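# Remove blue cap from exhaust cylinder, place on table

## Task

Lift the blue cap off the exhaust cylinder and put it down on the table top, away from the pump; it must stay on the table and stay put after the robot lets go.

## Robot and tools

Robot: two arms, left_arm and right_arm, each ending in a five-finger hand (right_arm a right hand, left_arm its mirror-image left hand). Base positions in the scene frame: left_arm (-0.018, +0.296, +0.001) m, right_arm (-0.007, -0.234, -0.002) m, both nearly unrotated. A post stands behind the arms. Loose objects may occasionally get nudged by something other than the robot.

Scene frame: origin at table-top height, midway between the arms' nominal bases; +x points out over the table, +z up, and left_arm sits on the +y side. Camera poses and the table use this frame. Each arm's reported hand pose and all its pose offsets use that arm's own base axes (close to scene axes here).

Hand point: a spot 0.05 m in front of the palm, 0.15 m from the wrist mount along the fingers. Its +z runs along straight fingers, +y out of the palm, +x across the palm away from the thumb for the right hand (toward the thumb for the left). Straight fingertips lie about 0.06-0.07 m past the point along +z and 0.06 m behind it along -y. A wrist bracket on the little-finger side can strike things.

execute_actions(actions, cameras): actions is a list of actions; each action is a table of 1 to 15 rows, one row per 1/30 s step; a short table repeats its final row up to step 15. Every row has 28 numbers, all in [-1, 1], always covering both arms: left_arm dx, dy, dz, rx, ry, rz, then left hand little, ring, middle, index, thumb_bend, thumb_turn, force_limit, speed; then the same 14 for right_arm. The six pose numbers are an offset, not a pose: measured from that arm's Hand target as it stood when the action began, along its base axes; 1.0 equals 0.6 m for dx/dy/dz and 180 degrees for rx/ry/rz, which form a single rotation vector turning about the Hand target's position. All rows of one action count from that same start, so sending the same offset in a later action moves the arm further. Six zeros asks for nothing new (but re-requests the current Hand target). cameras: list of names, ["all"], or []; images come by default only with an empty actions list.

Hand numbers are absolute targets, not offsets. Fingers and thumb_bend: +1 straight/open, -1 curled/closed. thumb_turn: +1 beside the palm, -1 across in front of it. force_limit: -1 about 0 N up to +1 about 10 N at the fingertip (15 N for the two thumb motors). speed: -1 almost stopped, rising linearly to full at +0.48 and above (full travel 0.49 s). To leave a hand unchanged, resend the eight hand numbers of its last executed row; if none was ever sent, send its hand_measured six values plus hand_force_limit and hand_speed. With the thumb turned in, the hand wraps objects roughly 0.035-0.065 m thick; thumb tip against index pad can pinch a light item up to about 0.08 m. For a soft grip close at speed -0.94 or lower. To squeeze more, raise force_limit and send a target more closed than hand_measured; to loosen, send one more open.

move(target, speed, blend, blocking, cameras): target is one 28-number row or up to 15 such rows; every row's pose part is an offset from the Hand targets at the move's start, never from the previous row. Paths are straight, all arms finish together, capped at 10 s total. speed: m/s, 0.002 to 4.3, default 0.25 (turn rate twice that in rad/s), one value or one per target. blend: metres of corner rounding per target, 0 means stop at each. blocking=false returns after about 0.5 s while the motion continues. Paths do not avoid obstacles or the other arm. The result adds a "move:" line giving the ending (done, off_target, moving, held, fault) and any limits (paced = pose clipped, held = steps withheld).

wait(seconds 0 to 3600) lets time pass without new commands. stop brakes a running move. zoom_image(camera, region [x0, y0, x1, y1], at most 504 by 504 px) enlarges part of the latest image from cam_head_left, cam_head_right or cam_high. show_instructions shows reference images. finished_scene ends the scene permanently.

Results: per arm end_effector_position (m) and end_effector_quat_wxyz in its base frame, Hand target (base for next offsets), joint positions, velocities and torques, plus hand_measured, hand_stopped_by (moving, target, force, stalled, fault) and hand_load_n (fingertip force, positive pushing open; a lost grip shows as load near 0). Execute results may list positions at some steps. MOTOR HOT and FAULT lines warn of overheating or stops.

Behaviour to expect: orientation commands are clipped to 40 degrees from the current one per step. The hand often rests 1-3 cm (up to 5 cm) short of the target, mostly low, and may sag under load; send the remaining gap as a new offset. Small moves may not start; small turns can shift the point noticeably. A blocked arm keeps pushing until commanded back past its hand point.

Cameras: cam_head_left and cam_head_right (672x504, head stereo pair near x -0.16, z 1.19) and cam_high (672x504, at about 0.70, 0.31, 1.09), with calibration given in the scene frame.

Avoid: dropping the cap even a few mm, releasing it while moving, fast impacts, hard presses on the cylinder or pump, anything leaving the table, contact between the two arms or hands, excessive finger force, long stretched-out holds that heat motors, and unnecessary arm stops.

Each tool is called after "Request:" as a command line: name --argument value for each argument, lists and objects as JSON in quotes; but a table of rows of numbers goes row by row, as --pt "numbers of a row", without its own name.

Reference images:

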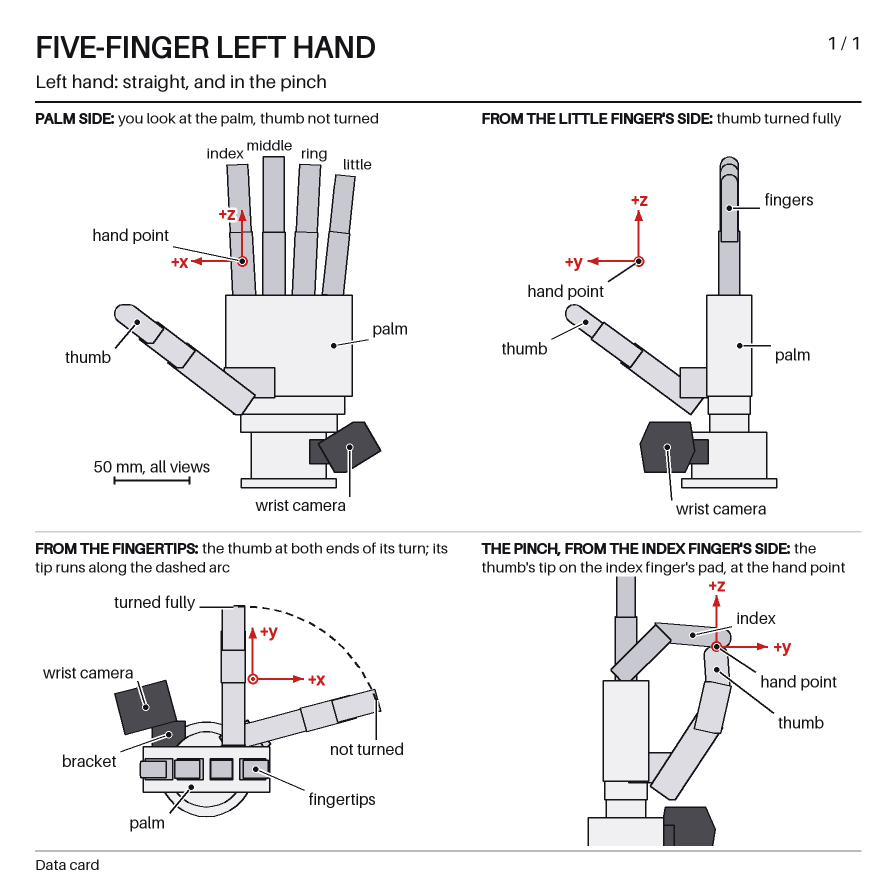

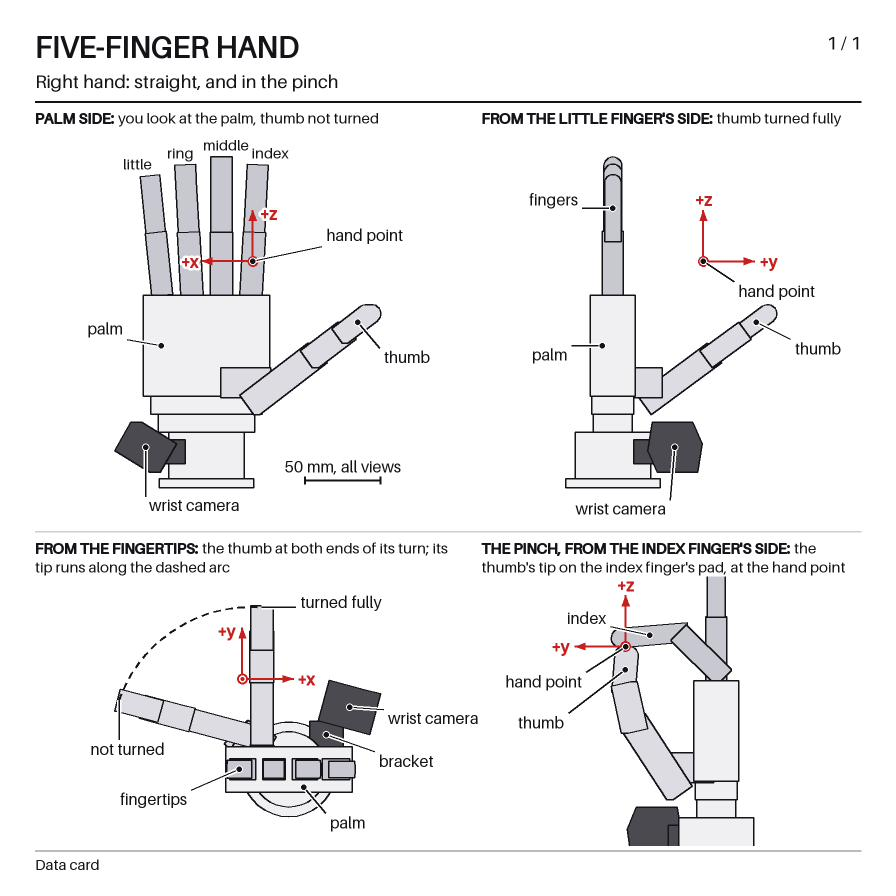

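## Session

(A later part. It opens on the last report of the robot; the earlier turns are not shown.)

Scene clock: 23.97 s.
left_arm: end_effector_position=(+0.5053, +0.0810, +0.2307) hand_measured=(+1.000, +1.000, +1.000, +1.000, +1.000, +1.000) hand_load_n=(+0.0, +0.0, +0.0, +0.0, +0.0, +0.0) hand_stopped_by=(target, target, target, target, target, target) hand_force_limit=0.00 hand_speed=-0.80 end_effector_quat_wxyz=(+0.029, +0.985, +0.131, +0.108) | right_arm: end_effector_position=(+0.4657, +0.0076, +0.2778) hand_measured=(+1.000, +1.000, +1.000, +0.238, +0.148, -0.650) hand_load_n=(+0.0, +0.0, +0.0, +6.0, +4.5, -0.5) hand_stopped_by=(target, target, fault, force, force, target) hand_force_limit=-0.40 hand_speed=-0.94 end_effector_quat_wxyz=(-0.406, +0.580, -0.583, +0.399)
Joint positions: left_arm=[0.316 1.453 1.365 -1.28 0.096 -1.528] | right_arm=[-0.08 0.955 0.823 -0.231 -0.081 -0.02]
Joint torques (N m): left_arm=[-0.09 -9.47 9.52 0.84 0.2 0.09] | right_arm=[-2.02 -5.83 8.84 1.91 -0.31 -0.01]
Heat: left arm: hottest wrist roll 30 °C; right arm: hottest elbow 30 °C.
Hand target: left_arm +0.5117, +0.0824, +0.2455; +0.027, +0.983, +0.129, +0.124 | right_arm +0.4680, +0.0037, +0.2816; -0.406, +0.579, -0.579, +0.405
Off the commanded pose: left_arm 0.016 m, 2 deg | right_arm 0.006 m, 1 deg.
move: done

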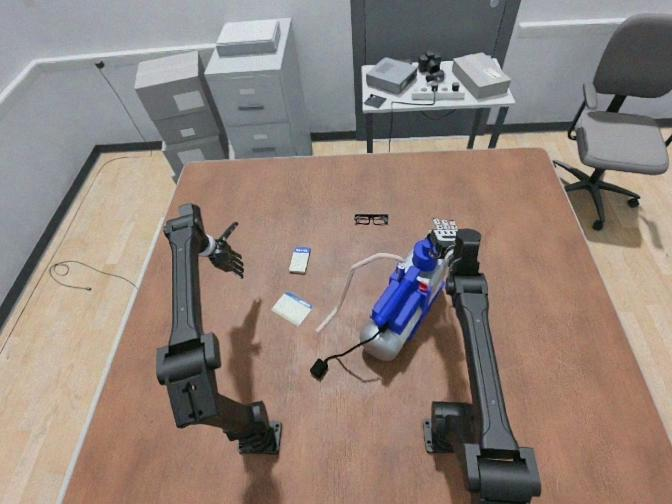

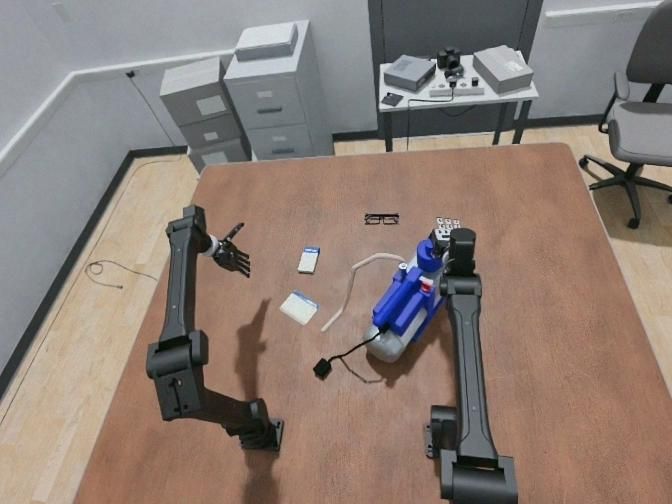

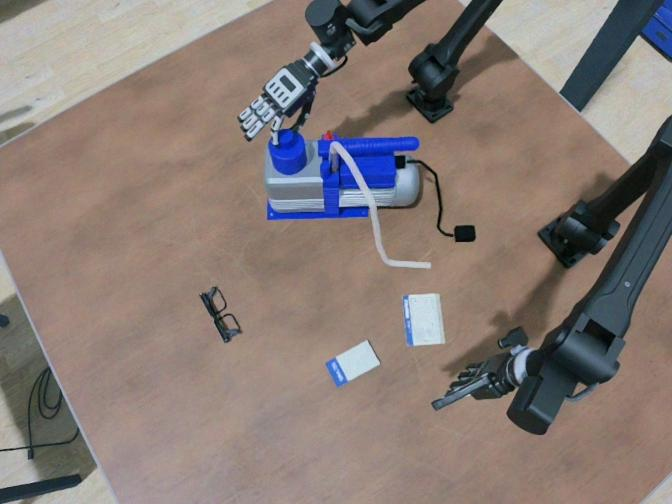

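Request:
move --target '[0,0,0,0,0,0,1,1,1,1,1,1,0,-0.8,0,0,0.08,0,0,0,1,1,1,0.0,0.05,-0.65,-0.4,-0.94]' --speed 0.05 --cameras '["all"]'

Request:
zoom_image --camera "cam_high" --region '[230, 70, 330, 170]'

Request:
zoom_image --camera "cam_head_left" --region '[390, 200, 470, 280]'

Scene clock: 25.47 s.
left_arm: end_effector_position=(+0.5053, +0.0810, +0.2307) hand_measured=(+1.000, +1.000, +1.000, +1.000, +1.000, +1.000) hand_load_n=(+0.0, +0.0, +0.0, +0.0, +0.0, +0.0) hand_stopped_by=(target, target, target, target, target, target) hand_force_limit=0.00 hand_speed=-0.80 end_effector_quat_wxyz=(+0.029, +0.985, +0.131, +0.108) | right_arm: end_effector_position=(+0.4637, +0.0071, +0.2818) hand_measured=(+1.000, +1.000, +1.000, +0.238, +0.148, -0.650) hand_load_n=(+0.0, +0.0, +0.0, +11.5, +3.5, -0.5) hand_stopped_by=(target, target, fault, force, force, target) hand_force_limit=-0.40 hand_speed=-0.94 end_effector_quat_wxyz=(-0.388, +0.591, -0.597, +0.380)
Joint positions: left_arm=[0.316 1.453 1.365 -1.28 0.096 -1.528] | right_arm=[-0.08 0.972 0.88 -0.332 -0.078 -0.02]
Joint torques (N m): left_arm=[-0.09 -9.41 9.52 0.83 0.2 0.08] | right_arm=[-1.85 -8.35 13 0.8 -0.37 -0.01]
Heat: left arm: hottest wrist roll 30 °C; right arm: hottest elbow 30 °C.
Hand target: left_arm +0.5117, +0.0824, +0.2455; +0.027, +0.983, +0.129, +0.124 | right_arm +0.4680, +0.0037, +0.3297; -0.406, +0.579, -0.579, +0.405
Off the commanded pose: left_arm 0.016 m, 2 deg | right_arm 0.048 m, 4 deg.
move: off_target (right_arm)

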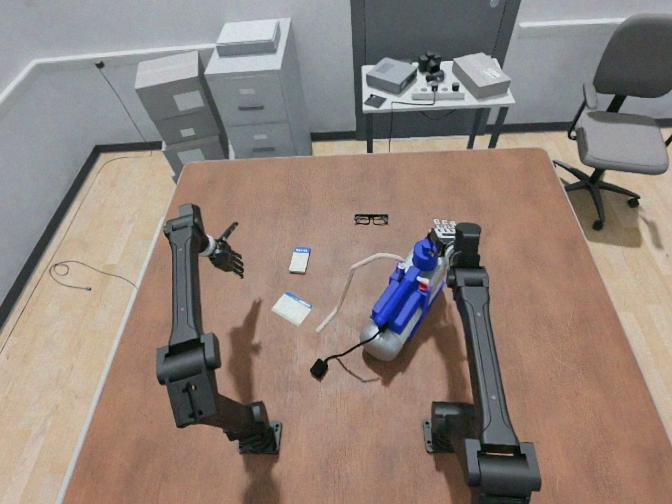

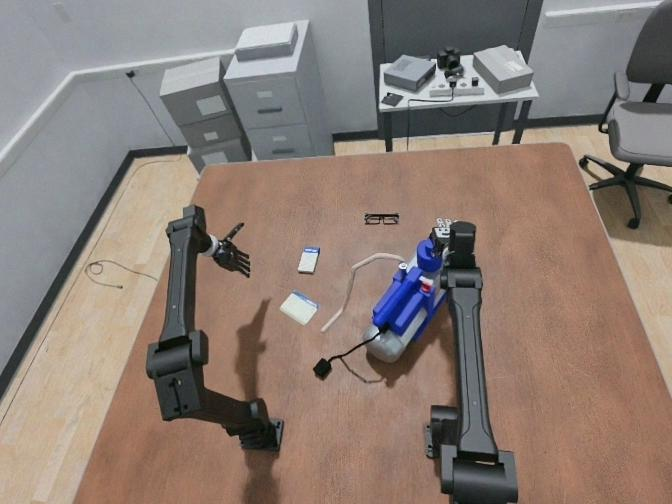

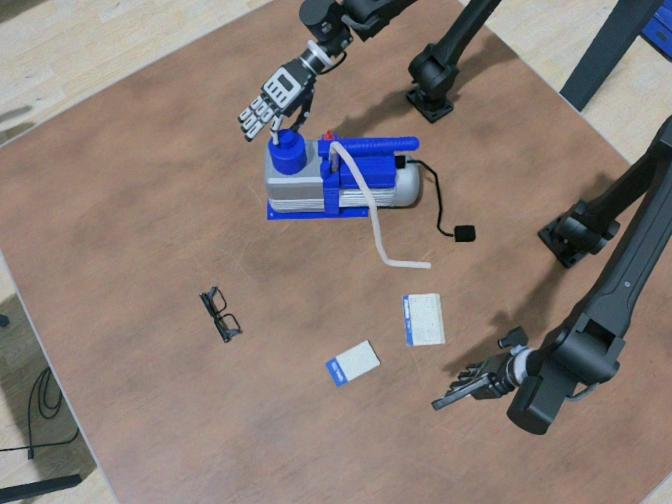

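Scaled by 5.040 from the camera's image (finer frame: 960x720).

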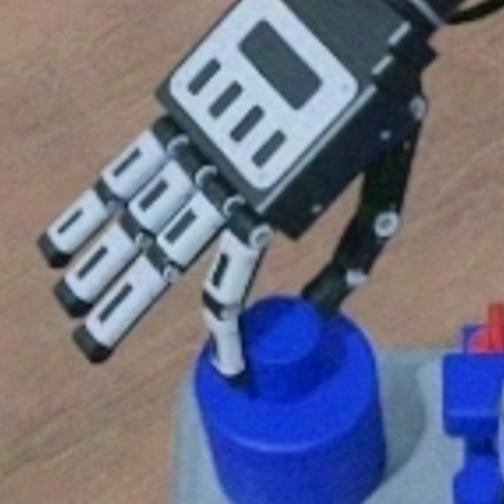

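Scaled by 6.300 from the camera's image (finer frame: 960x720).

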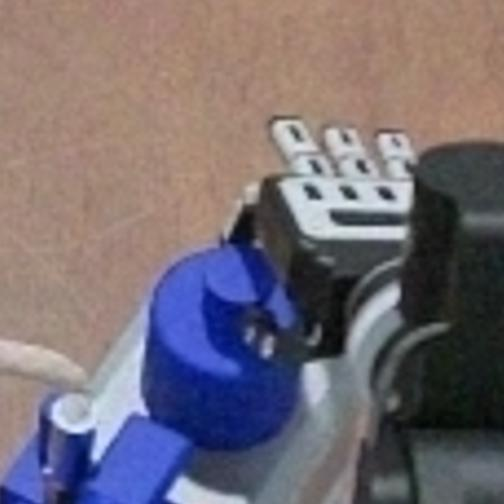

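Request:
move --target '[0,0,0,0,0,0,1,1,1,1,1,1,0,-0.8,0,0,-0.066,0,0,0,1,1,1,0.0,0.05,-0.65,-0.4,-0.94]' --speed 0.05

Scene clock: 27.10 s.
left_arm: end_effector_position=(+0.5053, +0.0810, +0.2307) hand_measured=(+1.000, +1.000, +1.000, +1.000, +1.000, +1.000) hand_load_n=(+0.0, +0.0, +0.0, +0.0, +0.0, +0.0) hand_stopped_by=(target, target, target, target, target, target) hand_force_limit=0.00 hand_speed=-0.80 end_effector_quat_wxyz=(+0.029, +0.985, +0.131, +0.108) | right_arm: end_effector_position=(+0.4649, +0.0076, +0.2793) hand_measured=(+1.000, +1.000, +1.000, +0.238, +0.148, -0.650) hand_load_n=(+0.0, +0.0, +0.0, +7.5, +2.0, +0.0) hand_stopped_by=(target, target, fault, force, force, target) hand_force_limit=-0.40 hand_speed=-0.94 end_effector_quat_wxyz=(-0.399, +0.586, -0.587, +0.392)
Joint positions: left_arm=[0.316 1.453 1.365 -1.28 0.096 -1.528] | right_arm=[-0.08 0.961 0.844 -0.269 -0.082 -0.023]
Joint torques (N m): left_arm=[-0.09 -9.47 9.54 0.83 0.21 0.09] | right_arm=[-1.73 -6.42 8.75 2.48 -0.26 0.01]
Heat: left arm: hottest wrist roll 30 °C; right arm: hottest elbow 30 °C.
Hand target: left_arm +0.5117, +0.0824, +0.2455; +0.027, +0.983, +0.129, +0.124 | right_arm +0.4680, +0.0037, +0.2900; -0.406, +0.579, -0.579, +0.405
Off the commanded pose: left_arm 0.016 m, 2 deg | right_arm 0.012 m, 2 deg.
move: off_target (right_arm)

Request:
move --target '[0,0,0,0,0,0,1,1,1,1,1,1,0,-0.8,0,0,0,0,0,0,1,1,1,-0.1,-0.1,-0.65,0.0,-0.94]' --speed 0.05

Scene clock: 27.80 s.
left_arm: end_effector_position=(+0.5053, +0.0810, +0.2307) hand_measured=(+1.000, +1.000, +1.000, +1.000, +1.000, +1.000) hand_load_n=(+0.0, +0.0, +0.0, +0.0, +0.0, +0.0) hand_stopped_by=(target, target, target, target, target, target) hand_force_limit=0.00 hand_speed=-0.80 end_effector_quat_wxyz=(+0.029, +0.985, +0.131, +0.108) | right_arm: end_effector_position=(+0.4646, +0.0076, +0.2789) hand_measured=(+1.000, +1.000, +1.000, +0.238, +0.116, -0.650) hand_load_n=(+0.0, +0.0, +0.0, +11.0, +7.0, +0.0) hand_stopped_by=(target, target, fault, force, force, target) hand_force_limit=0.00 hand_speed=-0.94 end_effector_quat_wxyz=(-0.399, +0.586, -0.587, +0.392)
Joint positions: left_arm=[0.316 1.453 1.365 -1.28 0.096 -1.528] | right_arm=[-0.08 0.96 0.843 -0.269 -0.082 -0.023]
Joint torques (N m): left_arm=[-0.09 -9.41 9.52 0.84 0.2 0.08] | right_arm=[-2.2 -6.24 8.81 2.5 -0.25 0.02]
Heat: left arm: hottest wrist roll 30 °C; right arm: hottest elbow 30 °C.
Hand target: left_arm +0.5117, +0.0824, +0.2455; +0.027, +0.983, +0.129, +0.124 | right_arm +0.4680, +0.0037, +0.2900; -0.406, +0.579, -0.579, +0.405
Off the commanded pose: left_arm 0.016 m, 2 deg | right_arm 0.012 m, 2 deg.
move: done

Request:
move --target '[0,0,0,0,0,0,1,1,1,1,1,1,0,-0.8,0.0006,-0.0048,0,0,0,0.0833,1,1,1,-0.1,-0.1,-0.65,0.0,-0.94]' --speed 0.06 --cameras '["all"]'

Request:
zoom_image --camera "cam_high" --region '[230, 70, 330, 170]'

Scene clock: 30.60 s.
left_arm: end_effector_position=(+0.5053, +0.0810, +0.2307) hand_measured=(+1.000, +1.000, +1.000, +1.000, +1.000, +1.000) hand_load_n=(+0.0, +0.0, +0.0, +0.0, +0.0, +0.0) hand_stopped_by=(target, target, target, target, target, target) hand_force_limit=0.00 hand_speed=-0.80 end_effector_quat_wxyz=(+0.029, +0.985, +0.131, +0.108) | right_arm: end_effector_position=(+0.4658, +0.0042, +0.2761) hand_measured=(+1.000, +1.000, +1.000, +0.240, +0.116, -0.650) hand_load_n=(+0.0, +0.0, +0.0, +15.0, +5.0, +2.5) hand_stopped_by=(target, target, fault, force, force, target) hand_force_limit=0.00 hand_speed=-0.94 end_effector_quat_wxyz=(-0.455, +0.645, -0.509, +0.343)
Joint positions: left_arm=[0.316 1.453 1.365 -1.28 0.096 -1.528] | right_arm=[-0.209 1.015 0.859 -0.24 -0.435 -0.153]
Joint torques (N m): left_arm=[-0.15 -9.47 9.54 0.84 0.21 0.08] | right_arm=[-1.9 -6.48 10.74 0.53 -0.79 -0.12]
Heat: left arm: hottest wrist roll 30 °C; right arm: hottest elbow 31 °C.
Hand target: left_arm +0.5117, +0.0824, +0.2455; +0.027, +0.983, +0.129, +0.124 | right_arm +0.4683, +0.0006, +0.2900; -0.455, +0.650, -0.499, +0.349
Off the commanded pose: left_arm 0.016 m, 2 deg | right_arm 0.015 m, 1 deg.
move: off_target (right_arm)

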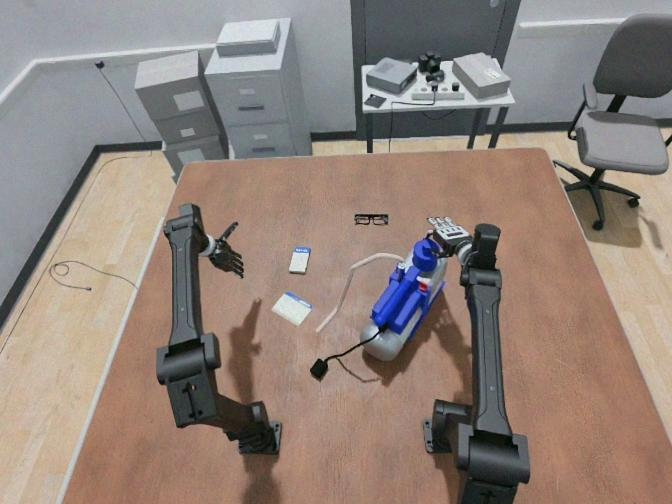

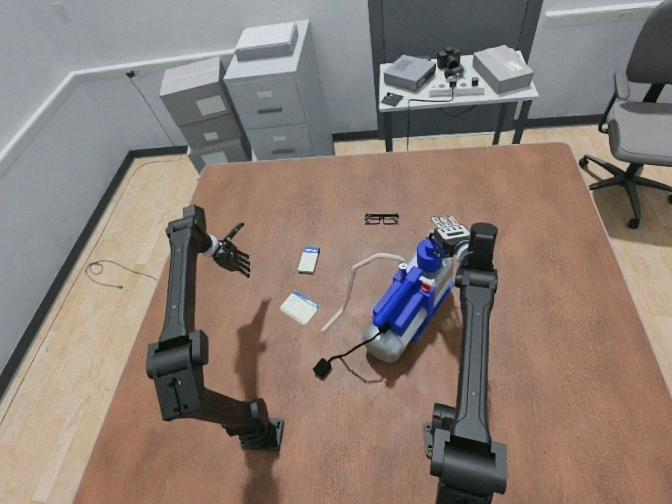

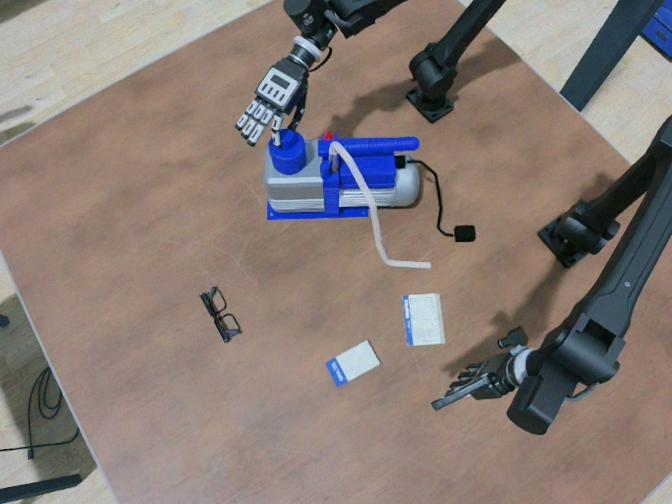

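Scaled by 5.040 from the camera's image (finer frame: 960x720).

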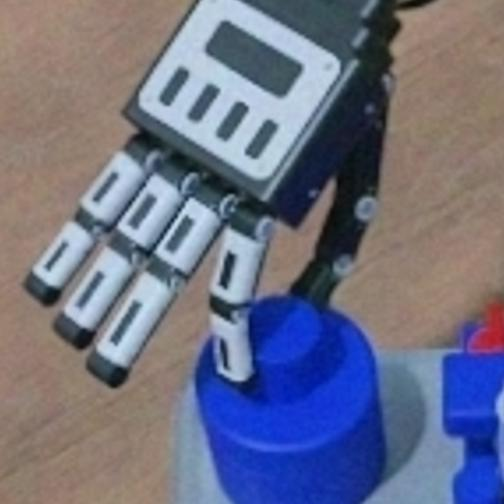

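Request:
move --target '[0,0,0,0,0,0,1,1,1,1,1,1,0,-0.8,0,0,0.04,0,0,0,1,1,1,-0.1,-0.1,-0.65,0.0,-0.94]' --speed 0.05

Scene clock: 31.60 s.
left_arm: end_effector_position=(+0.5053, +0.0810, +0.2307) hand_measured=(+1.000, +1.000, +1.000, +1.000, +1.000, +1.000) hand_load_n=(+0.0, +0.0, +0.0, +0.0, +0.0, +0.0) hand_stopped_by=(target, target, target, target, target, target) hand_force_limit=0.00 hand_speed=-0.80 end_effector_quat_wxyz=(+0.029, +0.985, +0.131, +0.108) | right_arm: end_effector_position=(+0.4657, +0.0034, +0.2786) hand_measured=(+1.000, +1.000, +1.000, +0.240, +0.116, -0.650) hand_load_n=(+0.0, +0.0, +0.0, +15.5, +7.5, +0.5) hand_stopped_by=(target, target, fault, force, force, target) hand_force_limit=0.00 hand_speed=-0.94 end_effector_quat_wxyz=(-0.446, +0.653, -0.517, +0.330)
Joint positions: left_arm=[0.316 1.453 1.365 -1.28 0.096 -1.528] | right_arm=[-0.209 1.029 0.897 -0.306 -0.434 -0.163]
Joint torques (N m): left_arm=[-0.09 -9.47 9.54 0.83 0.2 0.08] | right_arm=[-1.96 -8.23 12.08 0.55 -0.82 -0.05]
Heat: left arm: hottest wrist roll 30 °C; right arm: hottest elbow 31 °C.
Hand target: left_arm +0.5117, +0.0824, +0.2455; +0.027, +0.983, +0.129, +0.124 | right_arm +0.4683, +0.0007, +0.3140; -0.455, +0.650, -0.499, +0.349
Off the commanded pose: left_arm 0.016 m, 2 deg | right_arm 0.036 m, 3 deg.
move: off_target (right_arm)

Request:
move --target '[0,0,0,0,0,0,1,1,1,1,1,1,0,-0.8,0,0,-0.027,0,0,0,1,1,1,0.25,-0.1,-0.65,0.0,-0.94]' --speed 0.05

Scene clock: 32.83 s.
left_arm: end_effector_position=(+0.5053, +0.0810, +0.2307) hand_measured=(+1.000, +1.000, +1.000, +1.000, +1.000, +1.000) hand_load_n=(+0.0, +0.0, +0.0, +0.0, +0.0, +0.0) hand_stopped_by=(target, target, target, target, target, target) hand_force_limit=0.00 hand_speed=-0.80 end_effector_quat_wxyz=(+0.029, +0.985, +0.131, +0.108) | right_arm: end_effector_position=(+0.4664, +0.0032, +0.2793) hand_measured=(+1.000, +1.000, +1.000, +0.252, +0.116, -0.650) hand_load_n=(+0.0, +0.0, +0.0, +10.5, +6.0, +0.5) hand_stopped_by=(target, target, fault, force, force, target) hand_force_limit=0.00 hand_speed=-0.94 end_effector_quat_wxyz=(-0.446, +0.654, -0.512, +0.332)
Joint positions: left_arm=[0.316 1.453 1.365 -1.28 0.096 -1.528] | right_arm=[-0.209 1.03 0.897 -0.302 -0.436 -0.17]
Joint torques (N m): left_arm=[-0.15 -9.47 9.54 0.83 0.21 0.09] | right_arm=[-2.08 -7.94 9.43 2.02 -0.76 0]
Heat: left arm: hottest wrist roll 30 °C; right arm: hottest elbow 31 °C.
Hand target: left_arm +0.5117, +0.0824, +0.2455; +0.027, +0.983, +0.129, +0.124 | right_arm +0.4683, +0.0006, +0.2977; -0.455, +0.650, -0.499, +0.349
Off the commanded pose: left_arm 0.016 m, 2 deg | right_arm 0.019 m, 3 deg.
move: off_target (right_arm)

Request:
move --pt "0 0 0 0 0 0 1 1 1 1 1 1 0 -0.8 0.002 -0.0048 0 0 0 0.0833 1 1 1 0.25 -0.1 -0.65 0.0 -0.94" --pt "0 0 0 0 0 0 1 1 1 1 1 1 0 -0.8 0.005 -0.0087 0 0 0 0.1667 1 1 1 0.25 -0.1 -0.65 0.0 -0.94" --speed 0.08 --blend 0.005 --cameras '["all"]'

Request:
zoom_image --camera "cam_high" --region '[230, 70, 330, 170]'

Request:
zoom_image --camera "cam_head_left" --region '[390, 200, 470, 280]'

Scene clock: 37.03 s.
left_arm: end_effector_position=(+0.5053, +0.0810, +0.2307) hand_measured=(+1.000, +1.000, +1.000, +1.000, +1.000, +1.000) hand_load_n=(+0.0, +0.0, +0.0, +0.0, +0.0, +0.0) hand_stopped_by=(target, target, target, target, target, target) hand_force_limit=0.00 hand_speed=-0.80 end_effector_quat_wxyz=(+0.029, +0.985, +0.131, +0.108) | right_arm: end_effector_position=(+0.4716, -0.0001, +0.2744) hand_measured=(+1.000, +1.000, +1.000, +0.252, +0.116, -0.650) hand_load_n=(+0.0, +0.0, +0.0, +12.5, +3.5, +1.0) hand_stopped_by=(target, target, fault, force, force, target) hand_force_limit=0.00 hand_speed=-0.94 end_effector_quat_wxyz=(-0.523, +0.761, -0.320, +0.212)
Joint positions: left_arm=[0.316 1.453 1.365 -1.28 0.096 -1.528] | right_arm=[-0.34 1.267 1.104 -0.575 -1.002 -0.64]
Joint torques (N m): left_arm=[-0.09 -9.47 9.54 0.83 0.2 0.08] | right_arm=[-2.49 -10.17 10.69 -0.1 -1.39 0.1]
Heat: left arm: hottest wrist roll 30 °C; right arm: hottest elbow 31 °C.
Hand target: left_arm +0.5117, +0.0824, +0.2455; +0.027, +0.983, +0.129, +0.124 | right_arm +0.4713, -0.0044, +0.2979; -0.530, +0.757, -0.313, +0.219
Off the commanded pose: left_arm 0.016 m, 2 deg | right_arm 0.024 m, 1 deg.
move: off_target (right_arm)

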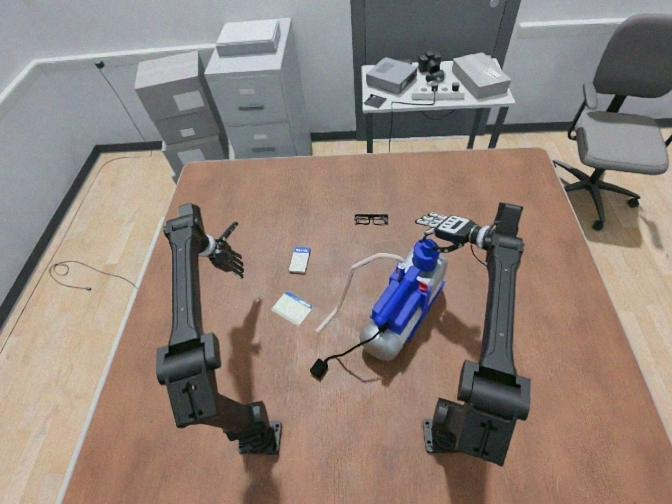

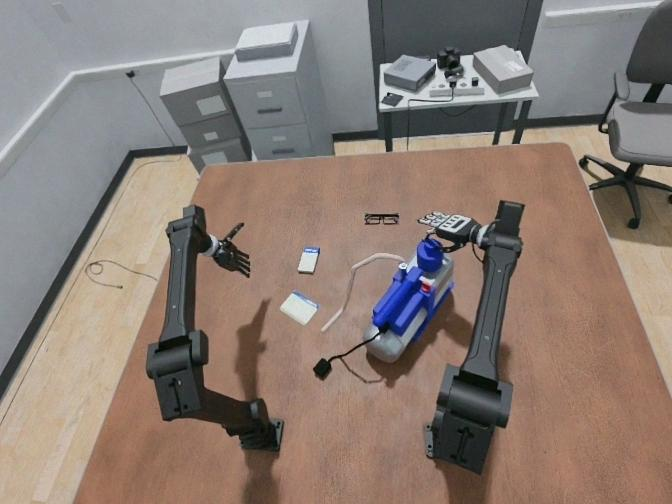

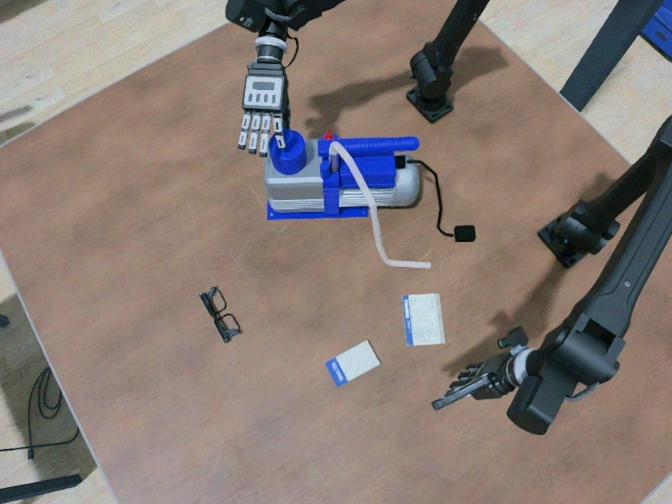

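Scaled by 5.040 from the camera's image (finer frame: 960x720).

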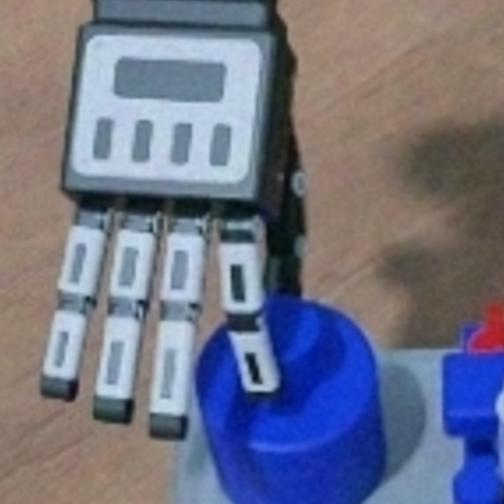

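Scaled by 6.300 from the camera's image (finer frame: 960x720).

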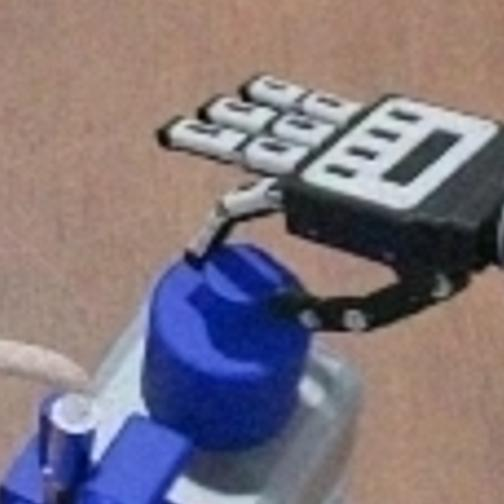

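Request:
move --target '[0,0,0,0,0,0,1,1,1,1,1,1,0,-0.8,0,0,0.05,0,0,0,1,1,1,0.25,-0.1,-0.65,0.0,-0.94]' --speed 0.05 --cameras '["cam_high", "cam_head_left"]'

Request:
zoom_image --camera "cam_head_left" --region '[390, 200, 470, 280]'

Request:
zoom_image --camera "cam_high" --region '[230, 70, 330, 170]'

Scene clock: 38.23 s.
left_arm: end_effector_position=(+0.5053, +0.0810, +0.2307) hand_measured=(+1.000, +1.000, +1.000, +1.000, +1.000, +1.000) hand_load_n=(+0.0, +0.0, +0.0, +0.0, +0.0, +0.0) hand_stopped_by=(target, target, target, target, target, target) hand_force_limit=0.00 hand_speed=-0.80 end_effector_quat_wxyz=(+0.029, +0.985, +0.131, +0.108) | right_arm: end_effector_position=(+0.4708, -0.0001, +0.2773) hand_measured=(+1.000, +1.000, +1.000, +0.252, +0.116, -0.650) hand_load_n=(+0.0, +0.0, +0.0, +13.0, +4.5, +0.0) hand_stopped_by=(target, target, fault, force, force, target) hand_force_limit=0.00 hand_speed=-0.94 end_effector_quat_wxyz=(-0.518, +0.765, -0.330, +0.194)
Joint positions: left_arm=[0.316 1.453 1.365 -1.28 0.096 -1.528] | right_arm=[-0.338 1.285 1.144 -0.652 -0.995 -0.655]
Joint torques (N m): left_arm=[-0.09 -9.41 9.54 0.83 0.2 0.08] | right_arm=[-2.37 -12.63 12.75 -0.23 -1.62 0.27]
Heat: left arm: hottest wrist roll 30 °C; right arm: hottest elbow 32 °C.
Hand target: left_arm +0.5117, +0.0824, +0.2455; +0.027, +0.983, +0.129, +0.124 | right_arm +0.4714, -0.0045, +0.3279; -0.530, +0.757, -0.313, +0.219
Off the commanded pose: left_arm 0.016 m, 2 deg | right_arm 0.051 m, 4 deg.
move: off_target (right_arm)
Images, in order (width x height): cam_head_left 672x504, cam_high 672x504.

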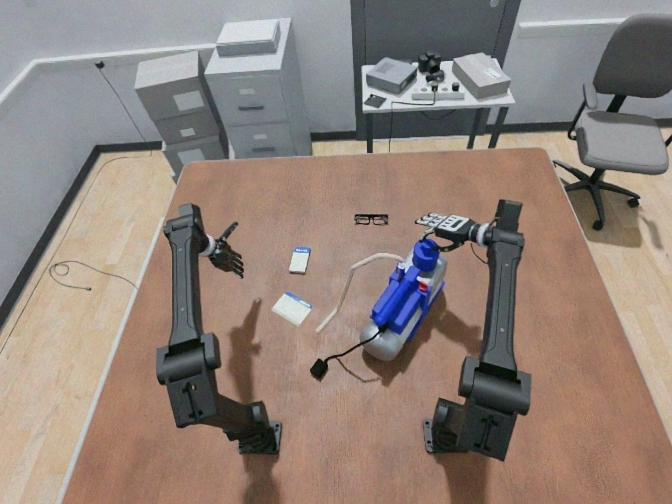

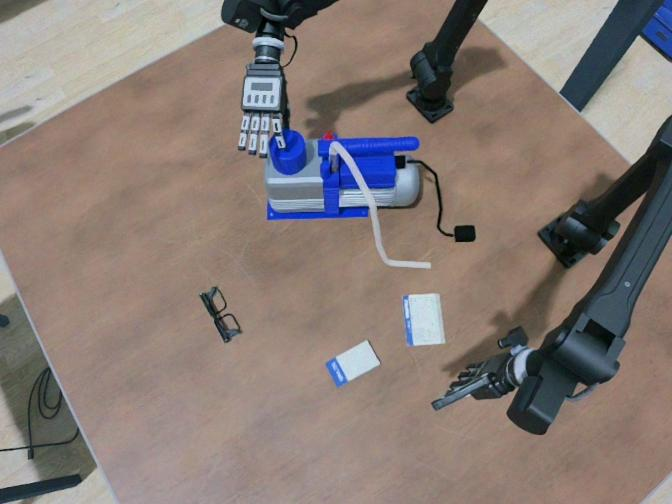

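Scaled by 6.300 from the camera's image (finer frame: 960x720).

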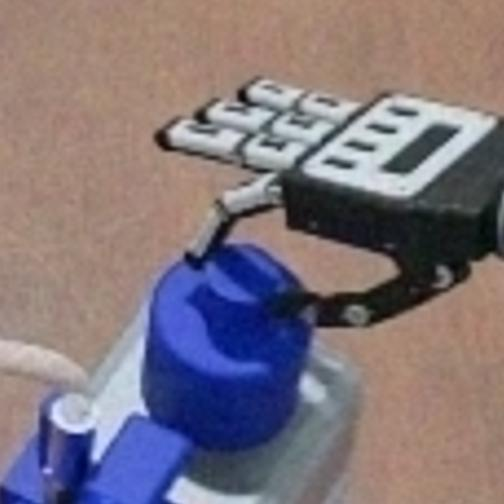

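Scaled by 5.040 from the camera's image (finer frame: 960x720).

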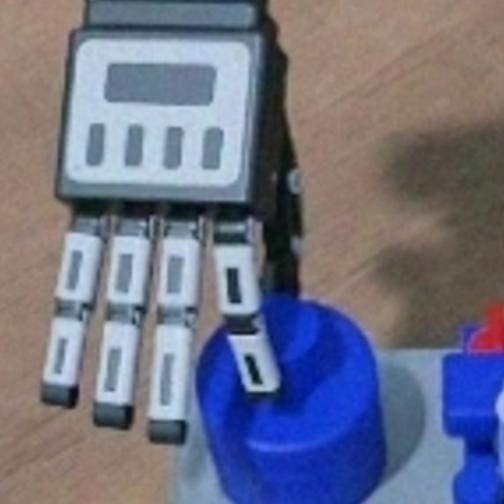

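Request:
move --target '[0,0,0,0,0,0,1,1,1,1,1,1,0,-0.8,0.0083,-0.0048,0,0,0,0.1667,1,1,1,0.25,-0.1,-0.65,0.0,-0.94]' --speed 0.1 --cameras '["cam_high", "cam_head_left"]'

Request:
zoom_image --camera "cam_head_left" --region '[390, 200, 470, 280]'

Request:
zoom_image --camera "cam_high" --region '[230, 70, 330, 170]'

Scene clock: 41.80 s.
left_arm: end_effector_position=(+0.5053, +0.0810, +0.2307) hand_measured=(+1.000, +1.000, +1.000, +1.000, +1.000, +1.000) hand_load_n=(+0.0, +0.0, +0.0, +0.0, -0.5, +0.0) hand_stopped_by=(target, target, target, target, target, target) hand_force_limit=0.00 hand_speed=-0.80 end_effector_quat_wxyz=(+0.029, +0.985, +0.131, +0.108) | right_arm: end_effector_position=(+0.4676, -0.0059, +0.3147) hand_measured=(+1.000, +1.000, +1.000, +0.252, +0.114, -0.650) hand_load_n=(+0.0, +0.0, +0.0, -0.5, +0.0, +0.0) hand_stopped_by=(target, target, fault, force, force, target) hand_force_limit=0.00 hand_speed=-0.94 end_effector_quat_wxyz=(-0.563, +0.809, -0.142, +0.087)
Joint positions: left_arm=[0.316 1.453 1.365 -1.28 0.096 -1.528] | right_arm=[-0.36 1.602 1.616 -1.673 -1.211 -1.644]
Joint torques (N m): left_arm=[-0.03 -9.52 9.55 0.83 0.2 0.09] | right_arm=[-0.97 -12.63 10.36 -0.32 -0.85 -0.01]
Heat: left arm: hottest wrist roll 30 °C; right arm: hottest elbow 32 °C.
Hand target: left_arm +0.5117, +0.0824, +0.2455; +0.027, +0.983, +0.129, +0.124 | right_arm +0.4763, -0.0073, +0.3279; -0.569, +0.812, -0.107, +0.074
Off the commanded pose: left_arm 0.016 m, 2 deg | right_arm 0.016 m, 4 deg.
joint sent to its limit (right arm) — joint 4 (wrist pitch), lower limit. The joint targets are off in orientation, not in position.
move: off_target (right_arm)
Images, in order (width x height): cam_head_left 672x504, cam_high 672x504.

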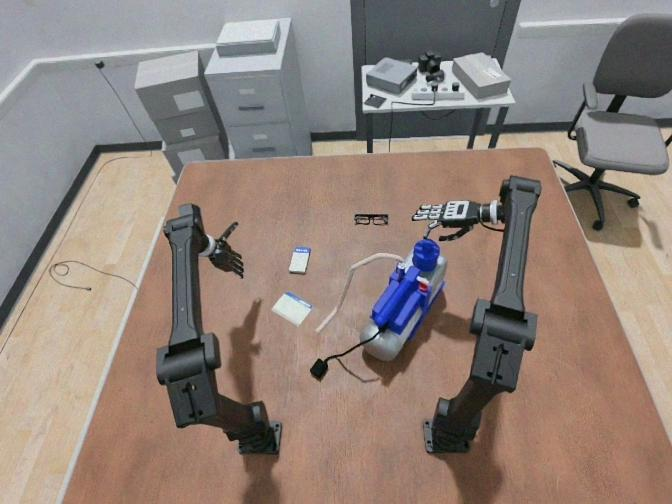

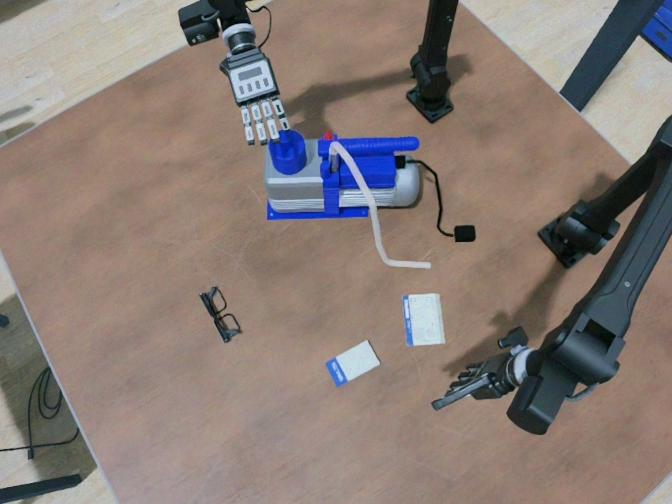

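Scaled by 6.300 from the camera's image (finer frame: 960x720).

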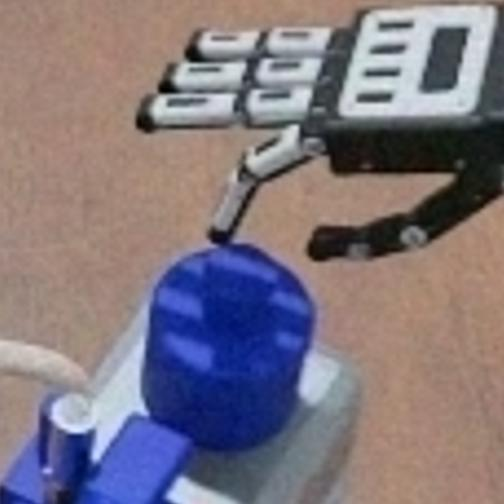

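Scaled by 5.040 from the camera's image (finer frame: 960x720).

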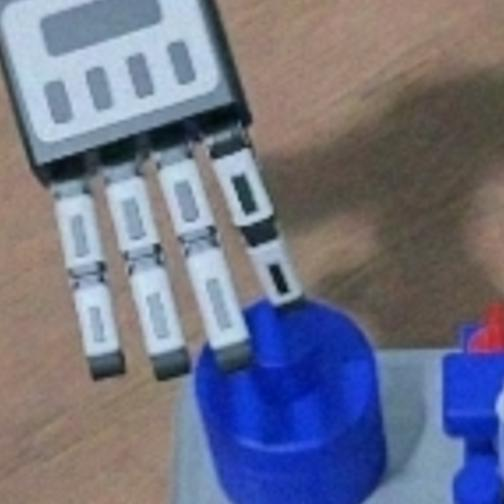

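Request:
move --pt "0 0 0 0 0 0 1 1 1 1 1 1 0 -0.8 0 0 0.15 0 0 0 1 1 1 0.4 0.4 -0.65 0.0 -0.5" --pt "0 0 0 0 0 0 1 1 1 1 1 1 0 -0.8 -0.2 0.028 0.15 0 0 -0.5 1 1 1 0.4 0.4 -0.65 0.0 -0.5" --speed 0.25 --blend 0.02 --cameras '["all"]'

Request:
zoom_image --camera "cam_head_left" --region '[390, 200, 470, 280]'

Request:
zoom_image --camera "cam_high" --region '[262, 120, 312, 180]'

Request:
zoom_image --camera "cam_head_right" --region '[405, 230, 455, 280]'

Scene clock: 46.37 s.
left_arm: end_effector_position=(+0.5053, +0.0810, +0.2307) hand_measured=(+1.000, +1.000, +1.000, +1.000, +1.000, +1.000) hand_load_n=(+0.0, +0.0, +0.0, +0.0, +0.0, +0.0) hand_stopped_by=(target, target, target, target, target, target) hand_force_limit=0.00 hand_speed=-0.80 end_effector_quat_wxyz=(+0.029, +0.985, +0.131, +0.108) | right_arm: end_effector_position=(+0.3581, +0.0068, +0.4142) hand_measured=(+1.000, +1.000, +1.000, +0.400, +0.400, -0.650) hand_load_n=(+0.0, +0.0, +0.0, +0.0, +0.0, +0.0) hand_stopped_by=(target, target, fault, target, target, target) hand_force_limit=0.00 hand_speed=-0.50 end_effector_quat_wxyz=(+0.344, -0.501, +0.650, -0.456)
Joint positions: left_arm=[0.316 1.453 1.365 -1.28 0.096 -1.528] | right_arm=[0.106 0.688 1.069 -0.759 0.349 0.124]
Joint torques (N m): left_arm=[-0.15 -9.47 9.54 0.84 0.2 0.08] | right_arm=[-0.91 -2.43 8.38 1.33 -0.04 0.16]
Heat: left arm: hottest wrist roll 30 °C; right arm: hottest elbow 32 °C.
Hand target: left_arm +0.5117, +0.0824, +0.2455; +0.027, +0.983, +0.129, +0.124 | right_arm +0.3563, +0.0095, +0.4178; +0.350, -0.499, +0.650, -0.455
Off the commanded pose: left_arm 0.016 m, 2 deg | right_arm 0.005 m, 1 deg.
move: done

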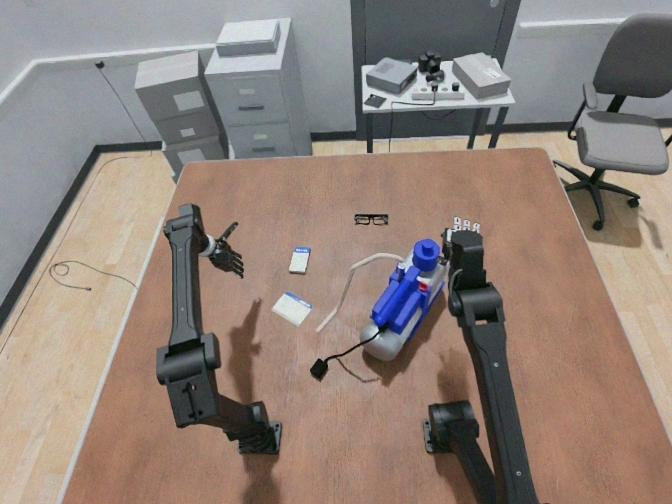

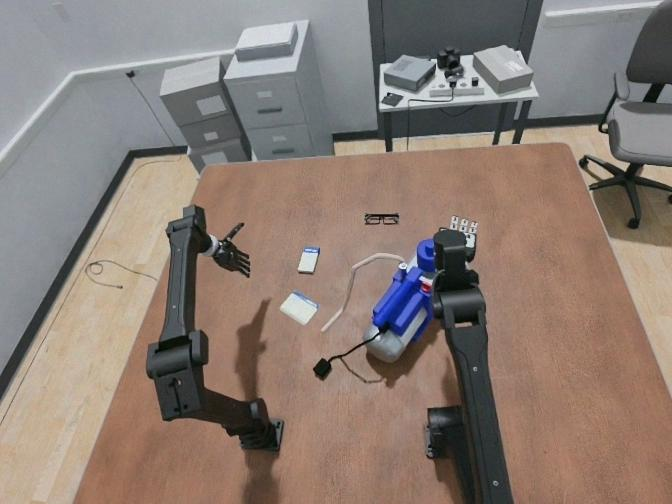

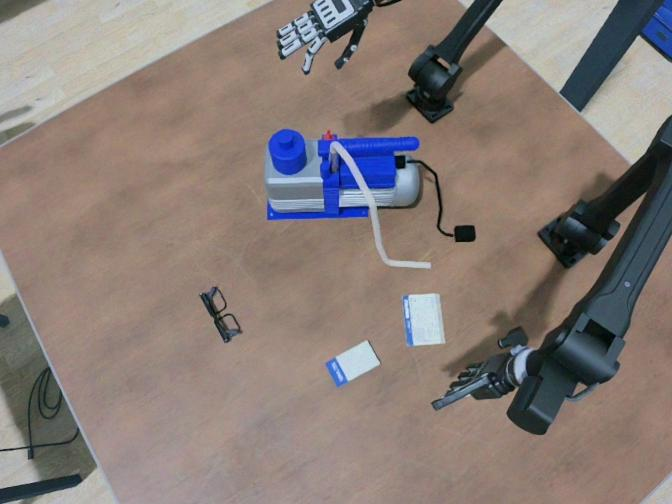

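Scaled by 6.300 from the camera's image (finer frame: 960x720).

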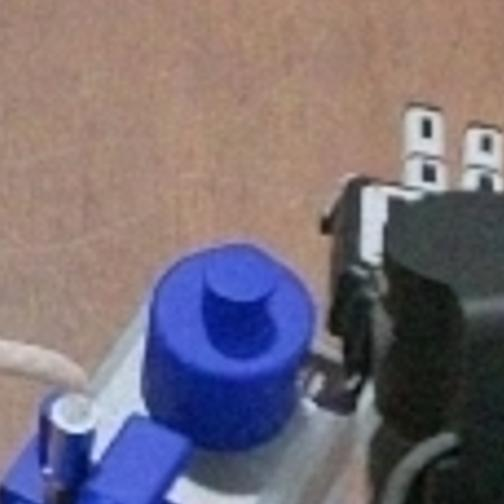

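Scaled by 8.400 from the camera's image (finer frame: 960x720).

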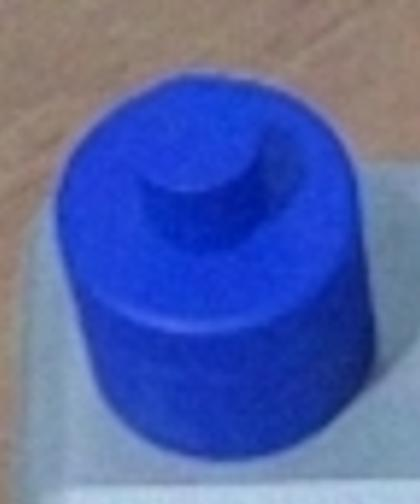

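Scaled by 10.080 from the camera's image (finer frame: 960x720).

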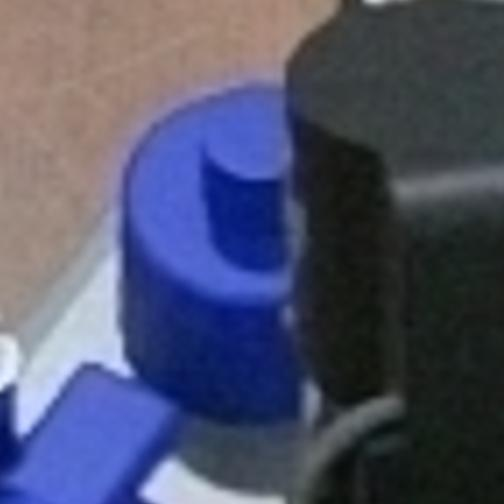

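Request:
move --pt "0 0 0 0 0 0 1 1 1 1 1 1 0 -0.8 0.186 -0.0097 -0.05 0 0 0.083 1 1 1 0.4 0.4 -0.65 0.0 -0.5" --pt "0 0 0 0 0 0 1 1 1 1 1 1 0 -0.8 0.186 -0.0097 -0.173 0 0 0.083 1 1 1 0.4 0.4 -0.65 0.0 -0.5" --speed '[0.2,0.1]' --blend 0.02 --cameras '["cam_high"]'

Request:
zoom_image --camera "cam_high" --region '[230, 70, 330, 170]'

Scene clock: 49.30 s.
left_arm: end_effector_position=(+0.5053, +0.0810, +0.2307) hand_measured=(+1.000, +1.000, +1.000, +1.000, +1.000, +1.000) hand_load_n=(+0.0, +0.0, +0.0, +0.0, +0.0, +0.0) hand_stopped_by=(target, target, target, target, target, target) hand_force_limit=0.00 hand_speed=-0.80 end_effector_quat_wxyz=(+0.029, +0.985, +0.131, +0.108) | right_arm: end_effector_position=(+0.4661, +0.0076, +0.3021) hand_measured=(+1.000, +1.000, +1.000, +0.400, +0.400, -0.650) hand_load_n=(+0.0, +0.0, +0.0, +0.0, +0.0, +0.0) hand_stopped_by=(target, target, fault, target, target, target) hand_force_limit=0.00 hand_speed=-0.50 end_effector_quat_wxyz=(-0.400, +0.584, -0.588, +0.392)
Joint positions: left_arm=[0.316 1.453 1.365 -1.28 0.096 -1.528] | right_arm=[-0.079 0.957 0.901 -0.327 -0.079 -0.019]
Joint torques (N m): left_arm=[-0.15 -9.41 9.54 0.84 0.21 0.08] | right_arm=[-2.02 -6.65 9.07 2.22 -0.3 -0.01]
Heat: left arm: hottest wrist roll 30 °C; right arm: hottest elbow 32 °C.
Hand target: left_arm +0.5117, +0.0824, +0.2455; +0.027, +0.983, +0.129, +0.124 | right_arm +0.4680, +0.0036, +0.3142; -0.406, +0.579, -0.579, +0.406
Off the commanded pose: left_arm 0.016 m, 2 deg | right_arm 0.013 m, 2 deg.
move: off_target (right_arm)

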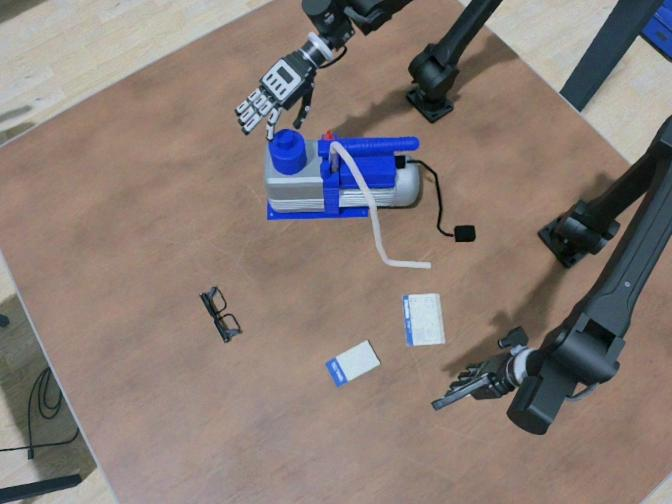

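Scaled by 5.040 from the camera's image (finer frame: 960x720).

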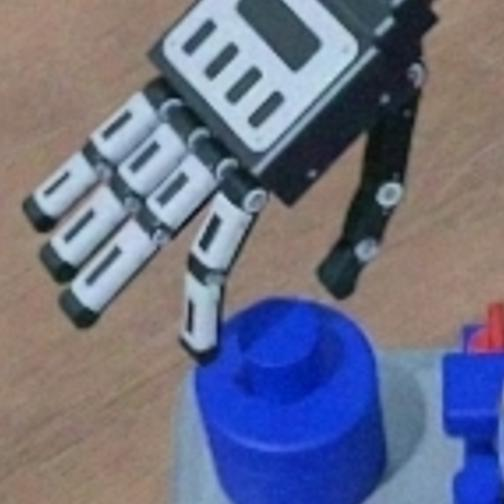

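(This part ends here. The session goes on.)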